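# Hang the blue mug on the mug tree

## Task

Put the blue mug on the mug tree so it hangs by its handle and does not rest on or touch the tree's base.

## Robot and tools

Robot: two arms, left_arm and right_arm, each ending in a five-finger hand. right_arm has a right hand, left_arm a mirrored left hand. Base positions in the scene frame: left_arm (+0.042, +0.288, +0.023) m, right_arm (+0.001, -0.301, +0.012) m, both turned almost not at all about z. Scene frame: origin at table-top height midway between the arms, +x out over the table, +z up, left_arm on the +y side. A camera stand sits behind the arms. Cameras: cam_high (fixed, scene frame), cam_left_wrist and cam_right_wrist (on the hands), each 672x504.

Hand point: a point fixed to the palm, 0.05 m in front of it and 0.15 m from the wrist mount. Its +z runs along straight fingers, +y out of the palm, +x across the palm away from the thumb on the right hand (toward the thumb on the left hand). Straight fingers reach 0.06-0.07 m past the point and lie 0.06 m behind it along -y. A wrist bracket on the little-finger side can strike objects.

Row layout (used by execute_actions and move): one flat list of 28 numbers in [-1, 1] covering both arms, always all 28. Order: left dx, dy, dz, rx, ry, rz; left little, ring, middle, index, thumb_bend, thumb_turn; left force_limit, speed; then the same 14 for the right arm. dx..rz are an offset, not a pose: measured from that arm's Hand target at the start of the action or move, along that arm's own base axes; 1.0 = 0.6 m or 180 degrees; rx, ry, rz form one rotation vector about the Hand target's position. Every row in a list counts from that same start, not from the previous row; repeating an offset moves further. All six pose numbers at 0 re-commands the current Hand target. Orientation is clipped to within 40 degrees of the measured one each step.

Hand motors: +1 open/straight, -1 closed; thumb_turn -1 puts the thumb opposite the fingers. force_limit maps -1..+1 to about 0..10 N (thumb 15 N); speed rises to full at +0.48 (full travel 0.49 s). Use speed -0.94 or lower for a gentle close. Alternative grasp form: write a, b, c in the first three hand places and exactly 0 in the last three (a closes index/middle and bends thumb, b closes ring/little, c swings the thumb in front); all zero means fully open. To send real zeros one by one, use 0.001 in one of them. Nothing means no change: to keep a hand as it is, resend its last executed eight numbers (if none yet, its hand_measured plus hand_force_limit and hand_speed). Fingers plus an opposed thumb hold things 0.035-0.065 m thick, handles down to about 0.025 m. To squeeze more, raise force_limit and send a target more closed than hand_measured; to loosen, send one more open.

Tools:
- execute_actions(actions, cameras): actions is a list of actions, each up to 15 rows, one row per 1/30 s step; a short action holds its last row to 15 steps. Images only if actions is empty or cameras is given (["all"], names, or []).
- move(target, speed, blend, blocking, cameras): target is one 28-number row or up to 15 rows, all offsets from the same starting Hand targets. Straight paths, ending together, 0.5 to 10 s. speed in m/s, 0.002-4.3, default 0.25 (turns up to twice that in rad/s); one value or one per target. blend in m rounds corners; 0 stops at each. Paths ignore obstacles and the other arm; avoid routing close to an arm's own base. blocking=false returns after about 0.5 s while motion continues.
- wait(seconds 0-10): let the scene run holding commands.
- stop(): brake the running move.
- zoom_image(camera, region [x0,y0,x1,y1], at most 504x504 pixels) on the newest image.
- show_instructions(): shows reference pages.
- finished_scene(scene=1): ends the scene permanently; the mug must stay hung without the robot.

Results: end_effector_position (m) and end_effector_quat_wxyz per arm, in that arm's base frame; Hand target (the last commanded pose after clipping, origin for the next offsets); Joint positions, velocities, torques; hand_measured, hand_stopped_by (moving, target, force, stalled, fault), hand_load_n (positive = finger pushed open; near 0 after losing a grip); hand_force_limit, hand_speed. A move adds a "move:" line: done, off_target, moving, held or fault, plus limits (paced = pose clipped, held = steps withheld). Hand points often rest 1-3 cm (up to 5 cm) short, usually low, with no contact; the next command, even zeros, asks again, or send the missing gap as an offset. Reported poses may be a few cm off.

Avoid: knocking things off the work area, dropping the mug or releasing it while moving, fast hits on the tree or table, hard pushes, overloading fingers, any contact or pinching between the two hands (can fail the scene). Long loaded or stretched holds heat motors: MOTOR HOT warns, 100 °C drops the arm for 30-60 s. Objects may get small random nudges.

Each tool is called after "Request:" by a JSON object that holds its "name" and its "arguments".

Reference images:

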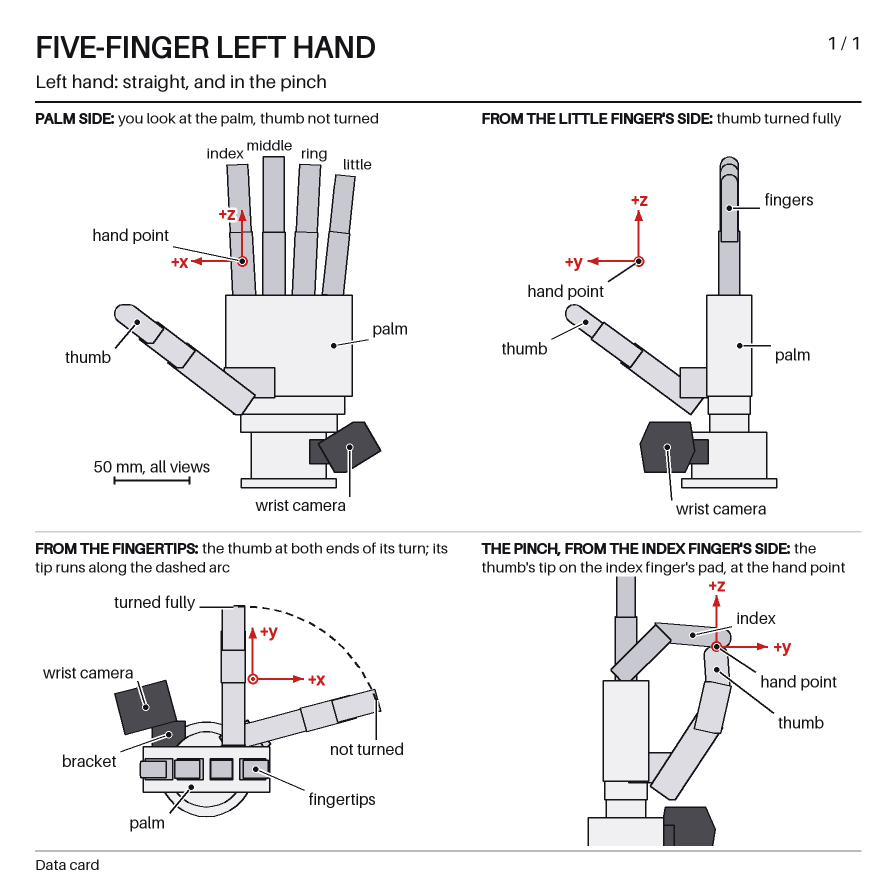

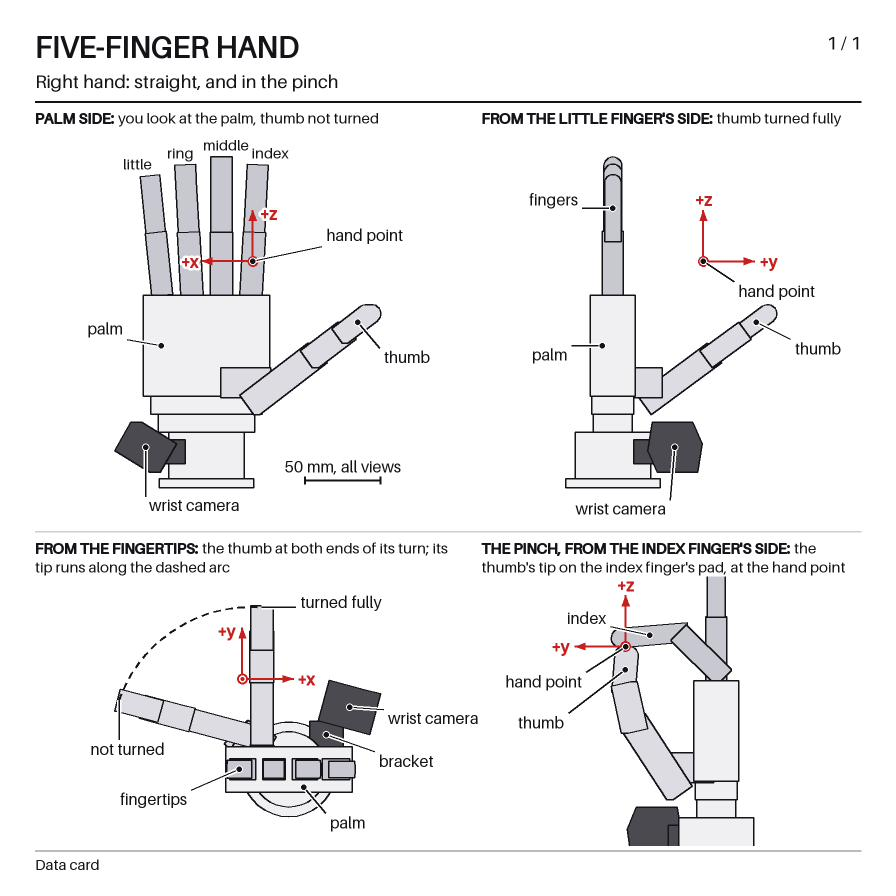

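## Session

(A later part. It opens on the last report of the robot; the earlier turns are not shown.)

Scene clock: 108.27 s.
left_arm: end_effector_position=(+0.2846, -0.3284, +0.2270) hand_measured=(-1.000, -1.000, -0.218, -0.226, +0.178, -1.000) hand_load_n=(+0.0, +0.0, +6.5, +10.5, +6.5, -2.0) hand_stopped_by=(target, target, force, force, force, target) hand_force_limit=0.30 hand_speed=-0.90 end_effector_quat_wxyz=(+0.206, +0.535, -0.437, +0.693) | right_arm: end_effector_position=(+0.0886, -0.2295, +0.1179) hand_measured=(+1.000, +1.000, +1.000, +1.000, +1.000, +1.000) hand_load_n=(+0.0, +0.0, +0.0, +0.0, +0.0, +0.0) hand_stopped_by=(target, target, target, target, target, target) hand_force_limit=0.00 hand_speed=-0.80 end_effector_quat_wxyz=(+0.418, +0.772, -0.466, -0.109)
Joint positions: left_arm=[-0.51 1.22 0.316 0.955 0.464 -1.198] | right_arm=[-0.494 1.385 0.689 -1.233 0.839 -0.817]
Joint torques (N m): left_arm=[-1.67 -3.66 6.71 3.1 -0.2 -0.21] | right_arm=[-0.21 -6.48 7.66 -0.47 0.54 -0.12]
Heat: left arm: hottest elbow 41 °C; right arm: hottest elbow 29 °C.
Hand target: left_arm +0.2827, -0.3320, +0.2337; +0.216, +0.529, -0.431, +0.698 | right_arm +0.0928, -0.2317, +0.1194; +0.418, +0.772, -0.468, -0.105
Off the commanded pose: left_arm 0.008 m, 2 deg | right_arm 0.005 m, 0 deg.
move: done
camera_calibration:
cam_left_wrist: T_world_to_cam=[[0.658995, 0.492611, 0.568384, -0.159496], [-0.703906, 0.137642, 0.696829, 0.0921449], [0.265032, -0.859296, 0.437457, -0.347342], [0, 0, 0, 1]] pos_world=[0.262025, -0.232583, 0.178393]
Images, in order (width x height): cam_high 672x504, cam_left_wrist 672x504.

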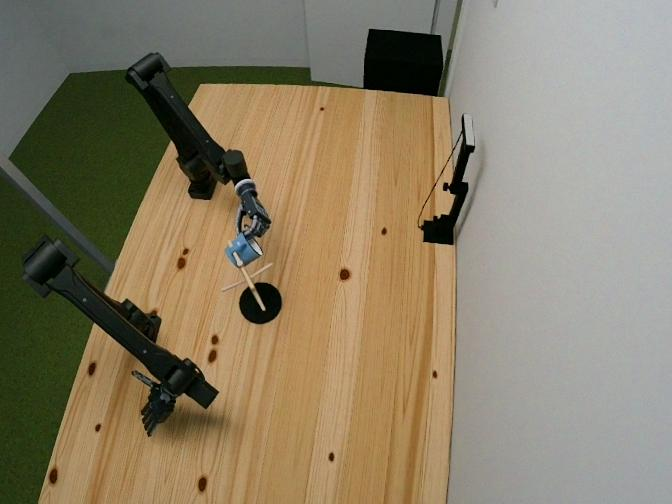

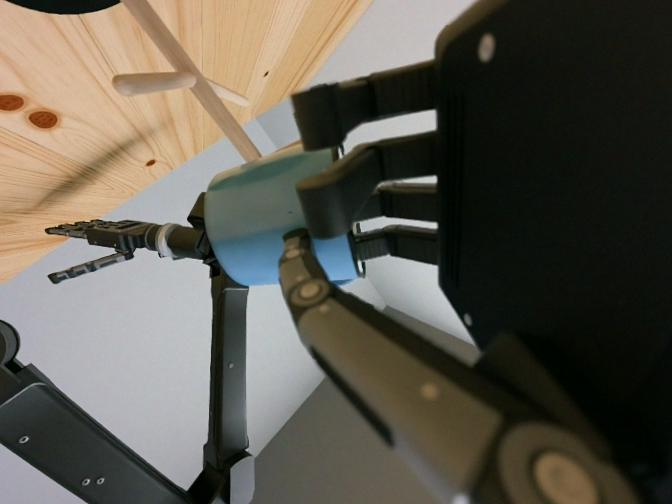

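Request:
{"name": "move", "arguments": {"target": [-0.016, -0.01, -0.0083, -0.0424, 0.0505, 0.0099, -1, -1, -0.5, -0.5, 0.05, -1, 0.3, -0.9, 0, 0, 0, 0, 0, 0, 1, 1, 1, 1, 1, 1, 0.0, -0.8], "speed": 0.06, "cameras": ["cam_high", "cam_left_wrist"]}}

Request:
{"name": "zoom_image", "arguments": {"camera": "cam_high", "region": [212, 215, 262, 265]}}

Scene clock: 111.33 s.
left_arm: end_effector_position=(+0.2758, -0.3349, +0.2217) hand_measured=(-1.000, -1.000, -0.218, -0.226, +0.178, -1.000) hand_load_n=(+0.0, +0.0, +5.5, +10.0, +7.0, -1.5) hand_stopped_by=(target, target, force, force, force, target) hand_force_limit=0.30 hand_speed=-0.90 end_effector_quat_wxyz=(+0.262, +0.581, -0.363, +0.680) | right_arm: end_effector_position=(+0.0886, -0.2295, +0.1179) hand_measured=(+1.000, +1.000, +1.000, +1.000, +1.000, +1.000) hand_load_n=(+0.0, +0.0, +0.0, +0.0, +0.0, +0.0) hand_stopped_by=(target, target, target, target, target, target) hand_force_limit=0.00 hand_speed=-0.80 end_effector_quat_wxyz=(+0.418, +0.772, -0.466, -0.109)
Joint positions: left_arm=[-0.588 1.295 0.266 1.094 0.339 -1.402] | right_arm=[-0.494 1.385 0.689 -1.233 0.839 -0.817]
Joint torques (N m): left_arm=[-1.61 -3.55 5.86 3.08 -0.21 -0.18] | right_arm=[-0.09 -7 7.64 -0.43 0.55 -0.11]
Heat: left arm: hottest elbow 41 °C; right arm: hottest elbow 29 °C.
Hand target: left_arm +0.2733, -0.3380, +0.2288; +0.273, +0.574, -0.357, +0.685 | right_arm +0.0928, -0.2317, +0.1194; +0.418, +0.772, -0.468, -0.105
Off the commanded pose: left_arm 0.008 m, 2 deg | right_arm 0.005 m, 0 deg.
move: done
camera_calibration:
cam_left_wrist: T_world_to_cam=[[0.71484, 0.581383, 0.388584, -0.0932411], [-0.593936, 0.211463, 0.776224, 0.0672798], [0.369112, -0.78567, 0.496467, -0.365392], [0, 0, 0, 1]] pos_world=[0.241483, -0.247096, 0.165413]
Images, in order (width x height): cam_high 672x504, cam_left_wrist 672x504.

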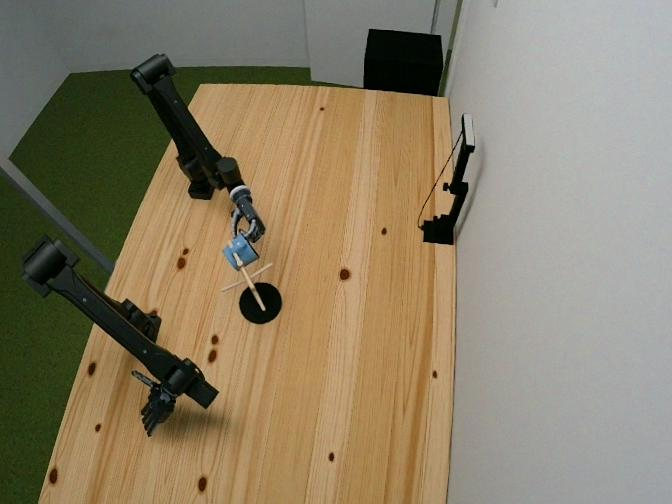

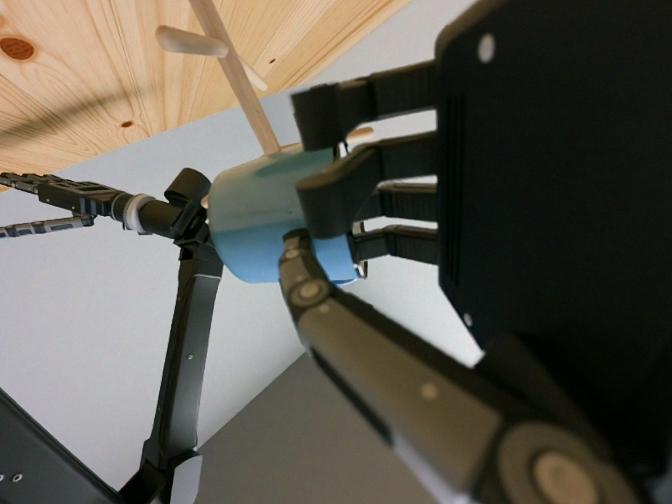

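Scaled by 10.080 from the camera's 672x504 image, which has a finer 960x720 frame.

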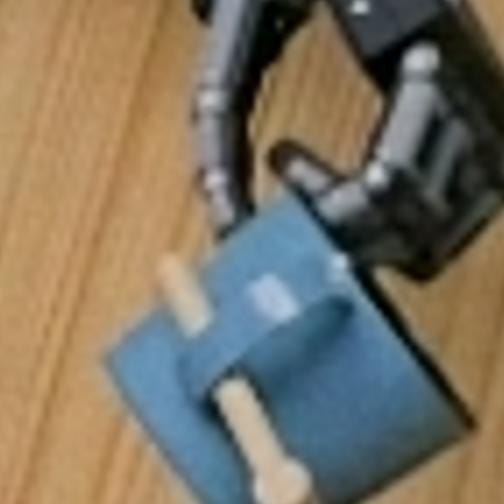

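Request:
{"name": "move", "arguments": {"target": [0.0, 0.0, -0.012, 0, 0, 0, -1, -1, -0.5, -0.5, 0.05, -1, 0.3, -0.9, 0, 0, 0, 0, 0, 0, 1, 1, 1, 1, 1, 1, 0.0, -0.8], "speed": 0.03, "cameras": ["cam_high", "cam_left_wrist"]}}

Request:
{"name": "zoom_image", "arguments": {"camera": "cam_high", "region": [212, 215, 262, 265]}}

Scene clock: 114.80 s.
left_arm: end_effector_position=(+0.2757, -0.3355, +0.2180) hand_measured=(-1.000, -1.000, -0.218, -0.226, +0.178, -1.000) hand_load_n=(+0.0, +0.0, +6.5, +10.0, +6.5, -1.5) hand_stopped_by=(target, target, force, force, force, target) hand_force_limit=0.30 hand_speed=-0.90 end_effector_quat_wxyz=(+0.264, +0.578, -0.362, +0.682) | right_arm: end_effector_position=(+0.0886, -0.2295, +0.1179) hand_measured=(+1.000, +1.000, +1.000, +1.000, +1.000, +1.000) hand_load_n=(+0.0, +0.0, +0.0, +0.0, +0.0, +0.0) hand_stopped_by=(target, target, target, target, target, target) hand_force_limit=0.00 hand_speed=-0.80 end_effector_quat_wxyz=(+0.418, +0.772, -0.466, -0.109)
Joint positions: left_arm=[-0.589 1.33 0.263 1.142 0.339 -1.406] | right_arm=[-0.494 1.385 0.689 -1.233 0.839 -0.817]
Joint torques (N m): left_arm=[-1.49 -3.66 5.38 3 -0.23 -0.16] | right_arm=[-0.26 -6.42 7.68 -0.35 0.54 -0.11]
Heat: left arm: hottest elbow 40 °C; right arm: hottest elbow 29 °C.
Hand target: left_arm +0.2732, -0.3380, +0.2215; +0.273, +0.574, -0.357, +0.685 | right_arm +0.0928, -0.2317, +0.1194; +0.418, +0.772, -0.468, -0.105
Off the commanded pose: left_arm 0.005 m, 1 deg | right_arm 0.005 m, 0 deg.
move: done
camera_calibration:
cam_left_wrist: T_world_to_cam=[[0.713984, 0.583, 0.387734, -0.0904247], [-0.597365, 0.218364, 0.771669, 0.0745238], [0.365215, -0.782578, 0.504172, -0.36358], [0, 0, 0, 1]] pos_world=[0.241865, -0.248085, 0.16086]
Images, in order (width x height): cam_high 672x504, cam_left_wrist 672x504.

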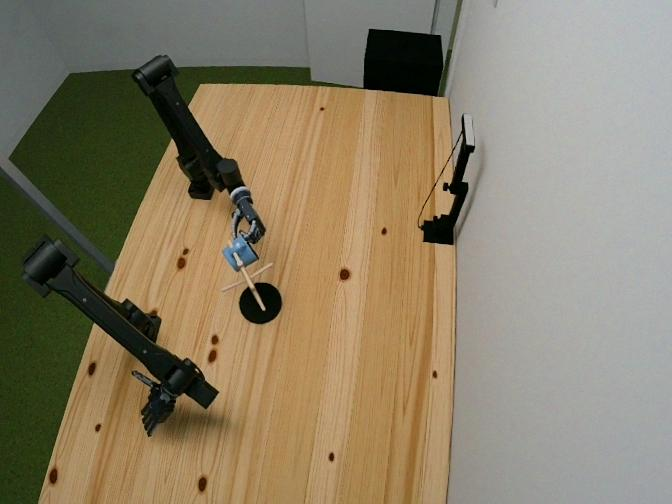

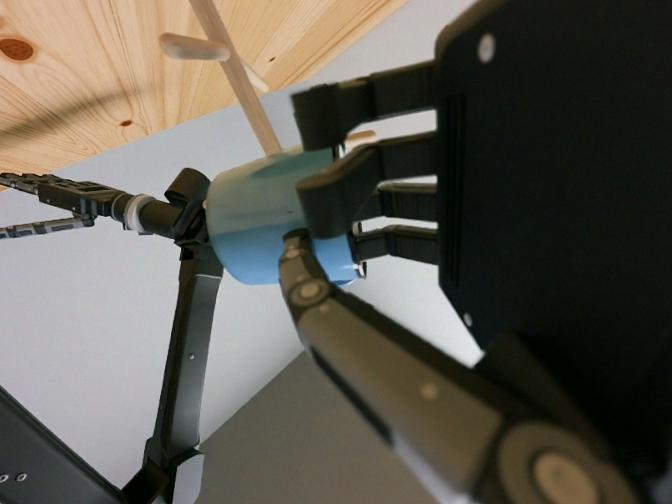

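Scaled by 10.080 from the camera's 672x504 image, which has a finer 960x720 frame.

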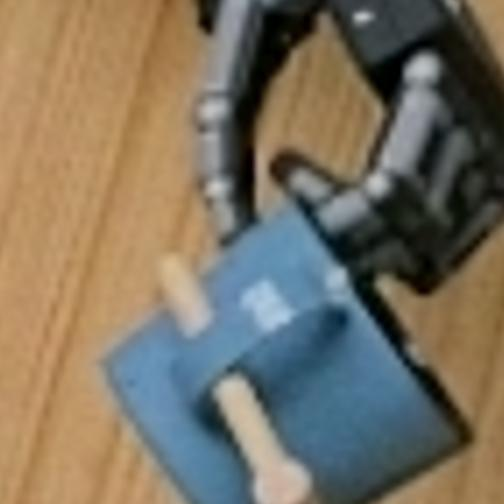

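Request:
{"name": "move", "arguments": {"target": [0.0, 0.0, -0.013, 0, 0, 0, -1, -1, -0.5, -0.5, 0.05, -1, 0.3, -0.9, 0, 0, 0, 0, 0, 0, 1, 1, 1, 1, 1, 1, 0.0, -0.8], "speed": 0.03, "cameras": ["cam_high", "cam_left_wrist"]}}

Request:
{"name": "zoom_image", "arguments": {"camera": "cam_high", "region": [212, 215, 262, 265]}}

Scene clock: 116.03 s.
left_arm: end_effector_position=(+0.2761, -0.3362, +0.2152) hand_measured=(-1.000, -1.000, -0.218, -0.226, +0.178, -1.000) hand_load_n=(+0.0, +0.0, +8.0, +9.0, +6.0, -2.0) hand_stopped_by=(target, target, force, force, force, target) hand_force_limit=0.30 hand_speed=-0.90 end_effector_quat_wxyz=(+0.267, +0.573, -0.359, +0.686) | right_arm: end_effector_position=(+0.0886, -0.2295, +0.1179) hand_measured=(+1.000, +1.000, +1.000, +1.000, +1.000, +1.000) hand_load_n=(+0.0, +0.0, +0.0, +0.0, +0.0, +0.0) hand_stopped_by=(target, target, target, target, target, target) hand_force_limit=0.00 hand_speed=-0.80 end_effector_quat_wxyz=(+0.418, +0.772, -0.466, -0.109)
Joint positions: left_arm=[-0.59 1.369 0.262 1.197 0.339 -1.411] | right_arm=[-0.494 1.385 0.689 -1.233 0.839 -0.817]
Joint torques (N m): left_arm=[-1.44 -4.01 4.74 2.84 -0.25 -0.1] | right_arm=[-0.56 -6.42 7.66 -0.49 0.58 -0.11]
Heat: left arm: hottest elbow 40 °C; right arm: hottest elbow 29 °C.
Hand target: left_arm +0.2733, -0.3380, +0.2139; +0.273, +0.574, -0.357, +0.685 | right_arm +0.0928, -0.2317, +0.1194; +0.418, +0.772, -0.468, -0.105
Off the commanded pose: left_arm 0.004 m, 1 deg | right_arm 0.005 m, 0 deg.
move: done
camera_calibration:
cam_left_wrist: T_world_to_cam=[[0.71213, 0.586204, 0.386309, -0.0873405], [-0.602544, 0.22795, 0.76484, 0.0832171], [0.360293, -0.777434, 0.515544, -0.362212], [0, 0, 0, 1]] pos_world=[0.242842, -0.249366, 0.156829]
Images, in order (width x height): cam_high 672x504, cam_left_wrist 672x504.

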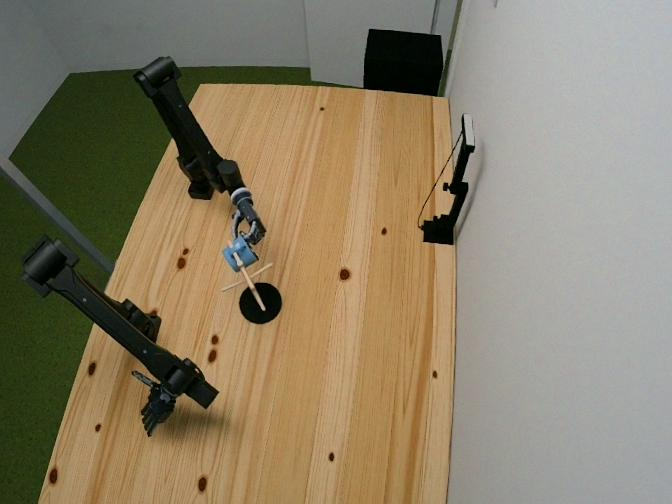

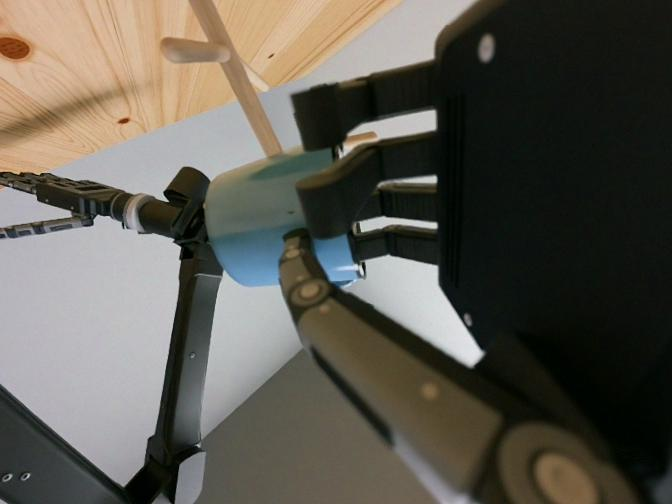

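Scaled by 10.080 from the camera's 672x504 image, which has a finer 960x720 frame.

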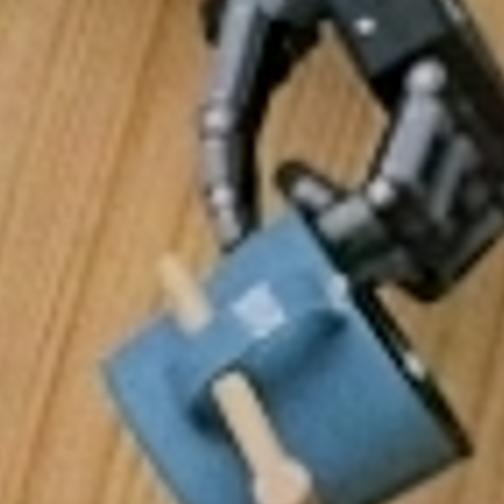

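Request:
{"name": "move", "arguments": {"target": [0.0, 0.0, 0.0, 0, 0, 0, -1, -1, 0.1, 0.1, 0.4, -1, 0.3, -0.92, 0, 0, 0, 0, 0, 0, 1, 1, 1, 1, 1, 1, 0.0, -0.8], "speed": 0.03, "cameras": ["cam_high", "cam_left_wrist"]}}

Request:
{"name": "zoom_image", "arguments": {"camera": "cam_high", "region": [212, 215, 262, 265]}}

Scene clock: 118.67 s.
left_arm: end_effector_position=(+0.2764, -0.3361, +0.2154) hand_measured=(-1.000, -1.000, +0.100, +0.100, +0.400, -1.000) hand_load_n=(+0.0, +0.0, +0.0, +0.0, +0.0, -0.5) hand_stopped_by=(target, target, target, target, target, target) hand_force_limit=0.30 hand_speed=-0.92 end_effector_quat_wxyz=(+0.268, +0.574, -0.358, +0.686) | right_arm: end_effector_position=(+0.0886, -0.2295, +0.1179) hand_measured=(+1.000, +1.000, +1.000, +1.000, +1.000, +1.000) hand_load_n=(+0.0, +0.0, +0.0, +0.0, +0.0, +0.0) hand_stopped_by=(target, target, target, target, target, target) hand_force_limit=0.00 hand_speed=-0.80 end_effector_quat_wxyz=(+0.418, +0.772, -0.466, -0.109)
Joint positions: left_arm=[-0.59 1.371 0.262 1.2 0.338 -1.416] | right_arm=[-0.494 1.385 0.689 -1.233 0.839 -0.817]
Joint torques (N m): left_arm=[-1.38 -3.78 4.72 2.65 -0.2 -0.05] | right_arm=[-0.32 -6.59 7.68 -0.43 0.55 -0.1]
Heat: left arm: hottest elbow 40 °C; right arm: hottest elbow 29 °C.
Hand target: left_arm +0.2733, -0.3380, +0.2137; +0.273, +0.574, -0.357, +0.685 | right_arm +0.0928, -0.2317, +0.1194; +0.418, +0.772, -0.468, -0.105
Off the commanded pose: left_arm 0.004 m, 1 deg | right_arm 0.005 m, 0 deg.
move: done
camera_calibration:
cam_left_wrist: T_world_to_cam=[[0.712612, 0.588032, 0.382627, -0.0864525], [-0.600821, 0.229942, 0.765599, 0.083254], [0.362214, -0.775465, 0.517161, -0.362558], [0, 0, 0, 1]] pos_world=[0.242951, -0.249458, 0.15684]
Images, in order (width x height): cam_high 672x504, cam_left_wrist 672x504.

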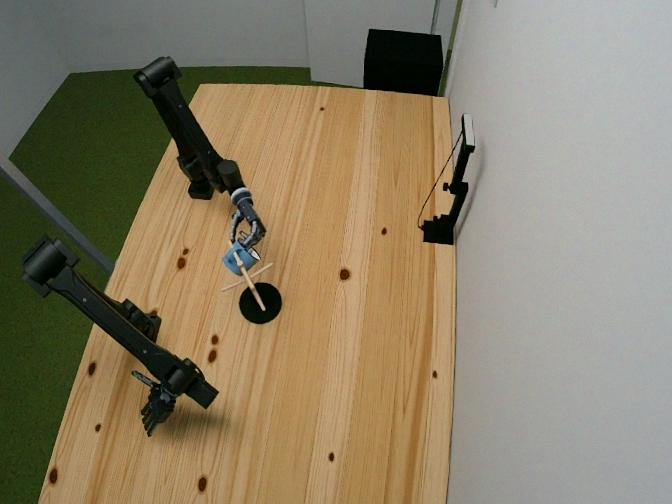

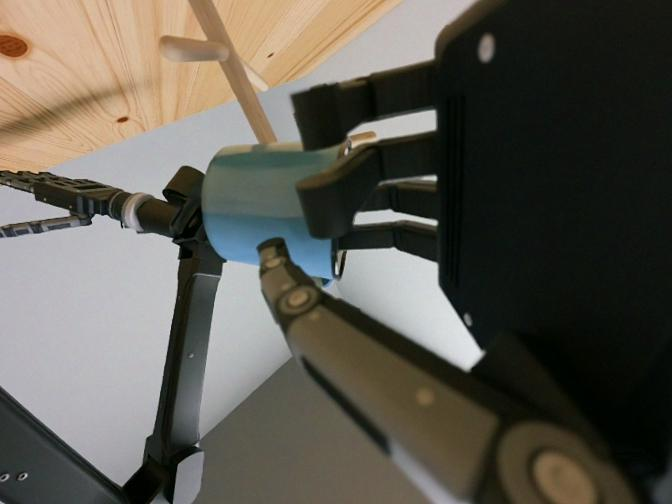

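Scaled by 10.080 from the camera's 672x504 image, which has a finer 960x720 frame.

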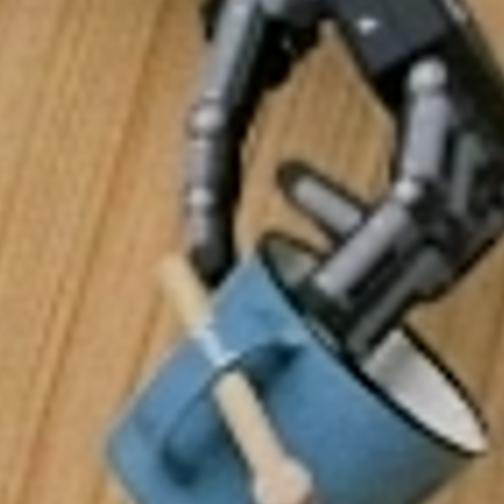

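Request:
{"name": "move", "arguments": {"target": [0.0, 0.0, 0.0, 0, 0, 0, -1, -1, 0.6, 0.6, 1.0, -1, 0.3, -0.85, 0, 0, 0, 0, 0, 0, 1, 1, 1, 1, 1, 1, 0.0, -0.8], "speed": 0.03, "cameras": ["cam_high", "cam_left_wrist"]}}

Request:
{"name": "zoom_image", "arguments": {"camera": "cam_high", "region": [212, 215, 262, 265]}}

Scene clock: 122.00 s.
left_arm: end_effector_position=(+0.2764, -0.3361, +0.2154) hand_measured=(-1.000, -1.000, +0.600, +0.600, +1.000, -1.000) hand_load_n=(+0.0, +0.0, +0.0, +0.0, +0.0, +0.0) hand_stopped_by=(target, target, target, target, target, target) hand_force_limit=0.30 hand_speed=-0.85 end_effector_quat_wxyz=(+0.268, +0.574, -0.358, +0.686) | right_arm: end_effector_position=(+0.0886, -0.2295, +0.1179) hand_measured=(+1.000, +1.000, +1.000, +1.000, +1.000, +1.000) hand_load_n=(+0.0, +0.0, +0.0, +0.0, +0.0, +0.0) hand_stopped_by=(target, target, target, target, target, target) hand_force_limit=0.00 hand_speed=-0.80 end_effector_quat_wxyz=(+0.418, +0.772, -0.466, -0.109)
Joint positions: left_arm=[-0.59 1.371 0.262 1.2 0.338 -1.416] | right_arm=[-0.494 1.385 0.689 -1.233 0.839 -0.817]
Joint torques (N m): left_arm=[-1.44 -3.84 4.72 2.65 -0.19 -0.05] | right_arm=[-0.56 -6.65 7.76 -0.46 0.58 -0.11]
Heat: left arm: hottest elbow 39 °C; right arm: hottest elbow 29 °C.
Hand target: left_arm +0.2733, -0.3380, +0.2137; +0.273, +0.574, -0.357, +0.685 | right_arm +0.0928, -0.2317, +0.1194; +0.418, +0.772, -0.468, -0.105
Off the commanded pose: left_arm 0.004 m, 1 deg | right_arm 0.005 m, 0 deg.
move: done
camera_calibration:
cam_left_wrist: T_world_to_cam=[[0.712704, 0.588149, 0.382275, -0.0863914], [-0.6006, 0.230101, 0.765724, 0.0832204], [0.362398, -0.775329, 0.517236, -0.36258], [0, 0, 0, 1]] pos_world=[0.242952, -0.249457, 0.156841]
Images, in order (width x height): cam_high 672x504, cam_left_wrist 672x504.

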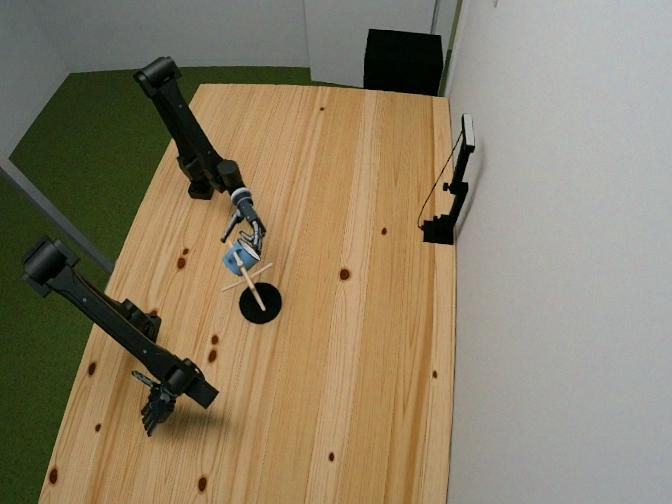

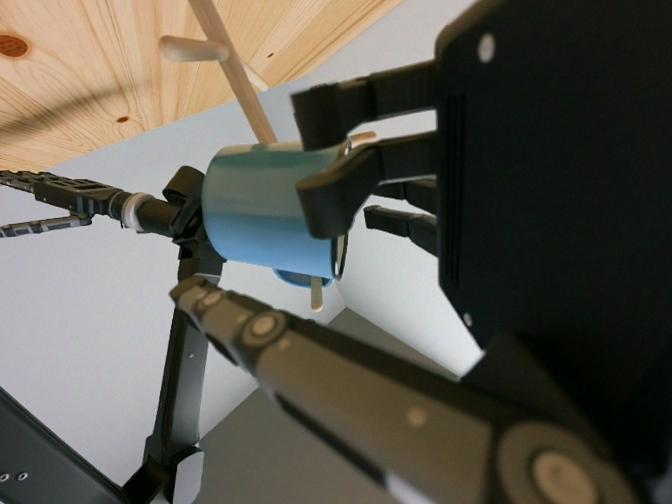

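Scaled by 10.080 from the camera's 672x504 image, which has a finer 960x720 frame.

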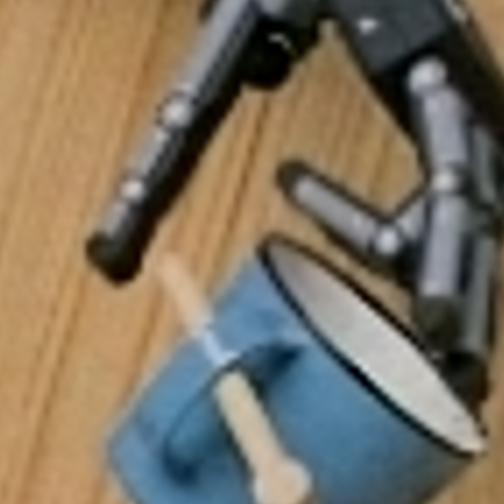

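Request:
{"name": "move", "arguments": {"target": [[-0.03, 0.04, 0.0, 0, 0, 0, -1, -1, 0.9, 0.9, 1.0, -1, 0.3, -0.85, 0, 0, 0, 0, 0, 0, 1, 1, 1, 1, 1, 1, 0.0, -0.8], [0.0977, 0.1467, 0.0, 0, 0, 0, -1, -1, 0.9, 0.9, 1.0, -1, 0.3, -0.85, 0, 0, 0, 0, 0, 0, 1, 1, 1, 1, 1, 1, 0.0, -0.8]], "speed": 0.06, "blend": [0.01, 0], "cameras": ["cam_high", "cam_left_wrist"]}}

Request:
{"name": "zoom_image", "arguments": {"camera": "cam_high", "region": [202, 205, 292, 335]}}

Request:
{"name": "zoom_image", "arguments": {"camera": "cam_left_wrist", "region": [60, 0, 460, 360]}}

Scene clock: 125.67 s.
left_arm: end_effector_position=(+0.3209, -0.2514, +0.2068) hand_measured=(-1.000, -1.000, +0.900, +0.900, +1.000, -1.000) hand_load_n=(+0.0, +0.0, +0.0, +0.0, +0.0, -0.5) hand_stopped_by=(target, target, target, target, target, target) hand_force_limit=0.30 hand_speed=-0.85 end_effector_quat_wxyz=(+0.276, +0.581, -0.360, +0.676) | right_arm: end_effector_position=(+0.0886, -0.2295, +0.1179) hand_measured=(+1.000, +1.000, +1.000, +1.000, +1.000, +1.000) hand_load_n=(+0.0, +0.0, +0.0, +0.0, +0.0, +0.0) hand_stopped_by=(target, target, target, target, target, target) hand_force_limit=0.00 hand_speed=-0.80 end_effector_quat_wxyz=(+0.418, +0.772, -0.466, -0.109)
Joint positions: left_arm=[-0.217 1.426 0.282 1.232 0.724 -1.461] | right_arm=[-0.494 1.385 0.689 -1.233 0.839 -0.817]
Joint torques (N m): left_arm=[0.32 -4.13 6.72 2.43 -0.01 -0.04] | right_arm=[-0.15 -6.48 7.69 -0.36 0.53 -0.12]
Heat: left arm: hottest elbow 39 °C; right arm: hottest elbow 29 °C.
Hand target: left_arm +0.3318, -0.2500, +0.2138; +0.273, +0.574, -0.357, +0.685 | right_arm +0.0928, -0.2317, +0.1194; +0.418, +0.772, -0.468, -0.105
Off the commanded pose: left_arm 0.013 m, 1 deg | right_arm 0.005 m, 0 deg.
move: off_target (left_arm)
camera_calibration:
cam_left_wrist: T_world_to_cam=[[0.730782, 0.575311, 0.367388, -0.170502], [-0.577727, 0.234609, 0.781787, 0.0874844], [0.363578, -0.783566, 0.503821, -0.308286], [0, 0, 0, 1]] pos_world=[0.287228, -0.163995, 0.149567]
Images, in order (width x height): cam_high 672x504, cam_left_wrist 672x504.

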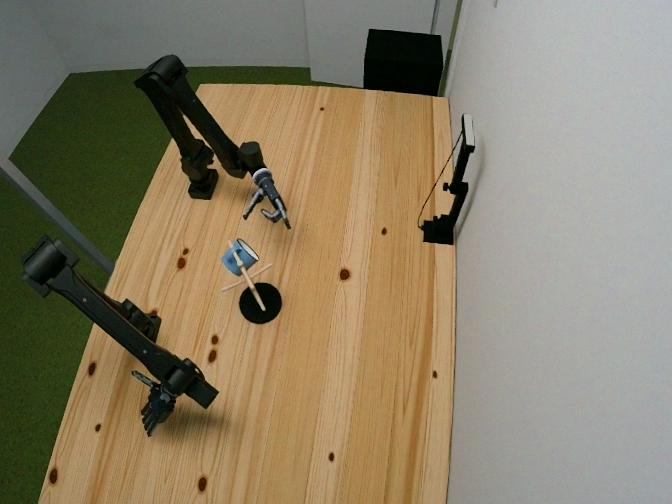

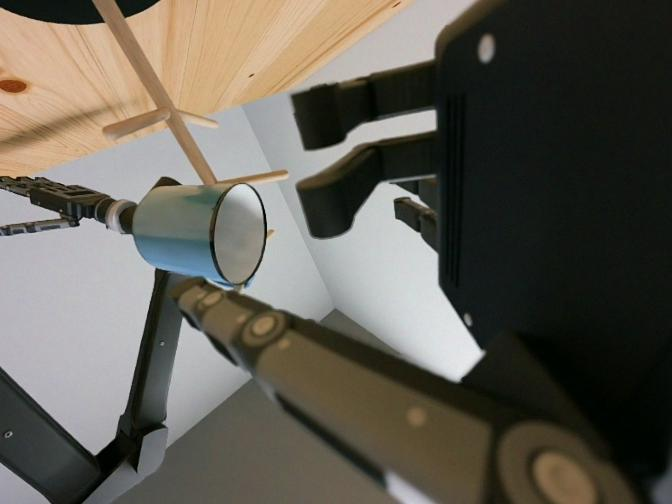

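Scaled by 3.877 from the camera's 672x504 image, which has a finer 960x720 frame.

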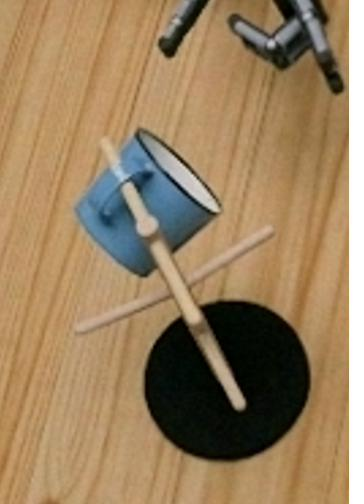

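Scaled by 1.260 from the camera's 672x504 image, which has a finer 960x720 frame.

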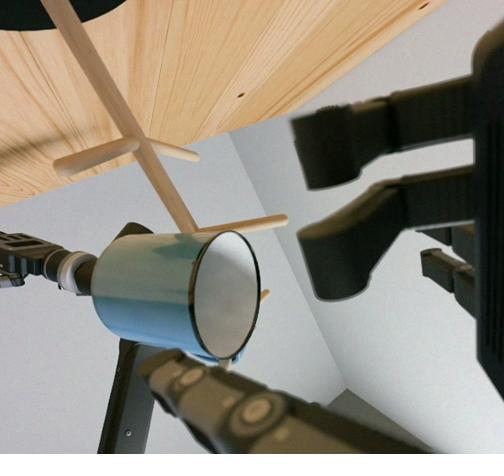

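Request:
{"name": "wait", "arguments": {"seconds": 0.5, "cameras": ["cam_high"]}}

Request:
{"name": "zoom_image", "arguments": {"camera": "cam_high", "region": [202, 205, 292, 335]}}

Scene clock: 126.33 s.
left_arm: end_effector_position=(+0.3209, -0.2514, +0.2068) hand_measured=(-1.000, -1.000, +0.900, +0.900, +1.000, -1.000) hand_load_n=(+0.0, +0.0, +0.0, +0.0, +0.0, -0.5) hand_stopped_by=(target, target, target, target, target, target) hand_force_limit=0.30 hand_speed=-0.85 end_effector_quat_wxyz=(+0.276, +0.581, -0.360, +0.676) | right_arm: end_effector_position=(+0.0886, -0.2295, +0.1179) hand_measured=(+1.000, +1.000, +1.000, +1.000, +1.000, +1.000) hand_load_n=(+0.0, +0.0, +0.0, +0.0, +0.0, +0.0) hand_stopped_by=(target, target, target, target, target, target) hand_force_limit=0.00 hand_speed=-0.80 end_effector_quat_wxyz=(+0.418, +0.772, -0.466, -0.109)
Joint positions: left_arm=[-0.217 1.426 0.282 1.233 0.724 -1.462] | right_arm=[-0.494 1.385 0.689 -1.233 0.839 -0.817]
Joint torques (N m): left_arm=[0.21 -3.9 6.72 2.44 -0.02 -0.04] | right_arm=[-0.44 -6.24 7.83 -0.36 0.57 -0.11]
Heat: left arm: hottest elbow 39 °C; right arm: hottest elbow 29 °C.
Hand target: left_arm +0.3319, -0.2500, +0.2138; +0.273, +0.574, -0.357, +0.685 | right_arm +0.0928, -0.2317, +0.1194; +0.418, +0.772, -0.468, -0.105
Off the commanded pose: left_arm 0.013 m, 1 deg | right_arm 0.005 m, 0 deg.
wait: 0.50 s; at rest from the start
Images, in order (width x height): cam_high 672x504.

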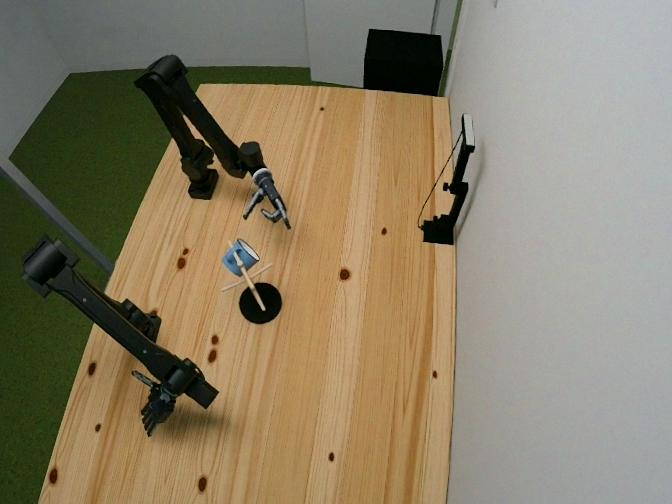

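Scaled by 3.877 from the camera's 672x504 image, which has a finer 960x720 frame.

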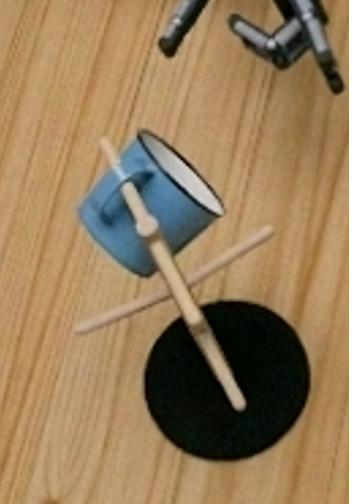

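Request:
{"name": "wait", "arguments": {"seconds": 0.8, "cameras": ["cam_high"]}}

Request:
{"name": "zoom_image", "arguments": {"camera": "cam_high", "region": [202, 205, 292, 335]}}

Scene clock: 127.33 s.
left_arm: end_effector_position=(+0.3209, -0.2514, +0.2068) hand_measured=(-1.000, -1.000, +0.900, +0.900, +1.000, -1.000) hand_load_n=(+0.0, +0.0, +0.0, +0.0, +0.0, -0.5) hand_stopped_by=(target, target, target, target, target, target) hand_force_limit=0.30 hand_speed=-0.85 end_effector_quat_wxyz=(+0.276, +0.581, -0.360, +0.676) | right_arm: end_effector_position=(+0.0886, -0.2295, +0.1179) hand_measured=(+1.000, +1.000, +1.000, +1.000, +1.000, +1.000) hand_load_n=(+0.0, +0.0, +0.0, +0.0, +0.0, +0.0) hand_stopped_by=(target, target, target, target, target, target) hand_force_limit=0.00 hand_speed=-0.80 end_effector_quat_wxyz=(+0.418, +0.772, -0.466, -0.109)
Joint positions: left_arm=[-0.217 1.426 0.282 1.233 0.724 -1.462] | right_arm=[-0.494 1.385 0.689 -1.233 0.839 -0.817]
Joint torques (N m): left_arm=[0.38 -3.9 6.74 2.45 -0.01 -0.05] | right_arm=[-0.5 -6.65 7.79 -0.5 0.57 -0.09]
Heat: left arm: hottest elbow 39 °C; right arm: hottest elbow 29 °C.
Hand target: left_arm +0.3319, -0.2500, +0.2138; +0.273, +0.574, -0.357, +0.685 | right_arm +0.0928, -0.2317, +0.1194; +0.418, +0.772, -0.468, -0.105
Off the commanded pose: left_arm 0.013 m, 1 deg | right_arm 0.005 m, 0 deg.
wait: 0.80 s; at rest from the start
Images, in order (width x height): cam_high 672x504.

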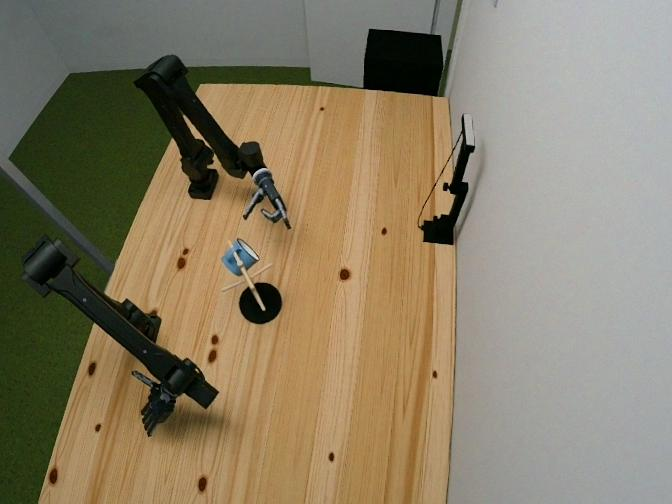

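Scaled by 3.877 from the camera's 672x504 image, which has a finer 960x720 frame.

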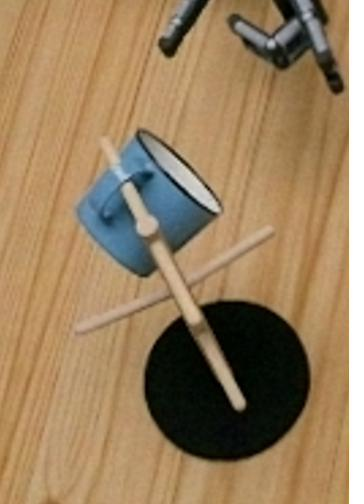

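The mug hangs steadily on the upper peg, clear of the base, and neither arm is touching it.

Request:
{"name": "finished_scene", "arguments": {}}

The scene is finished: the task was done.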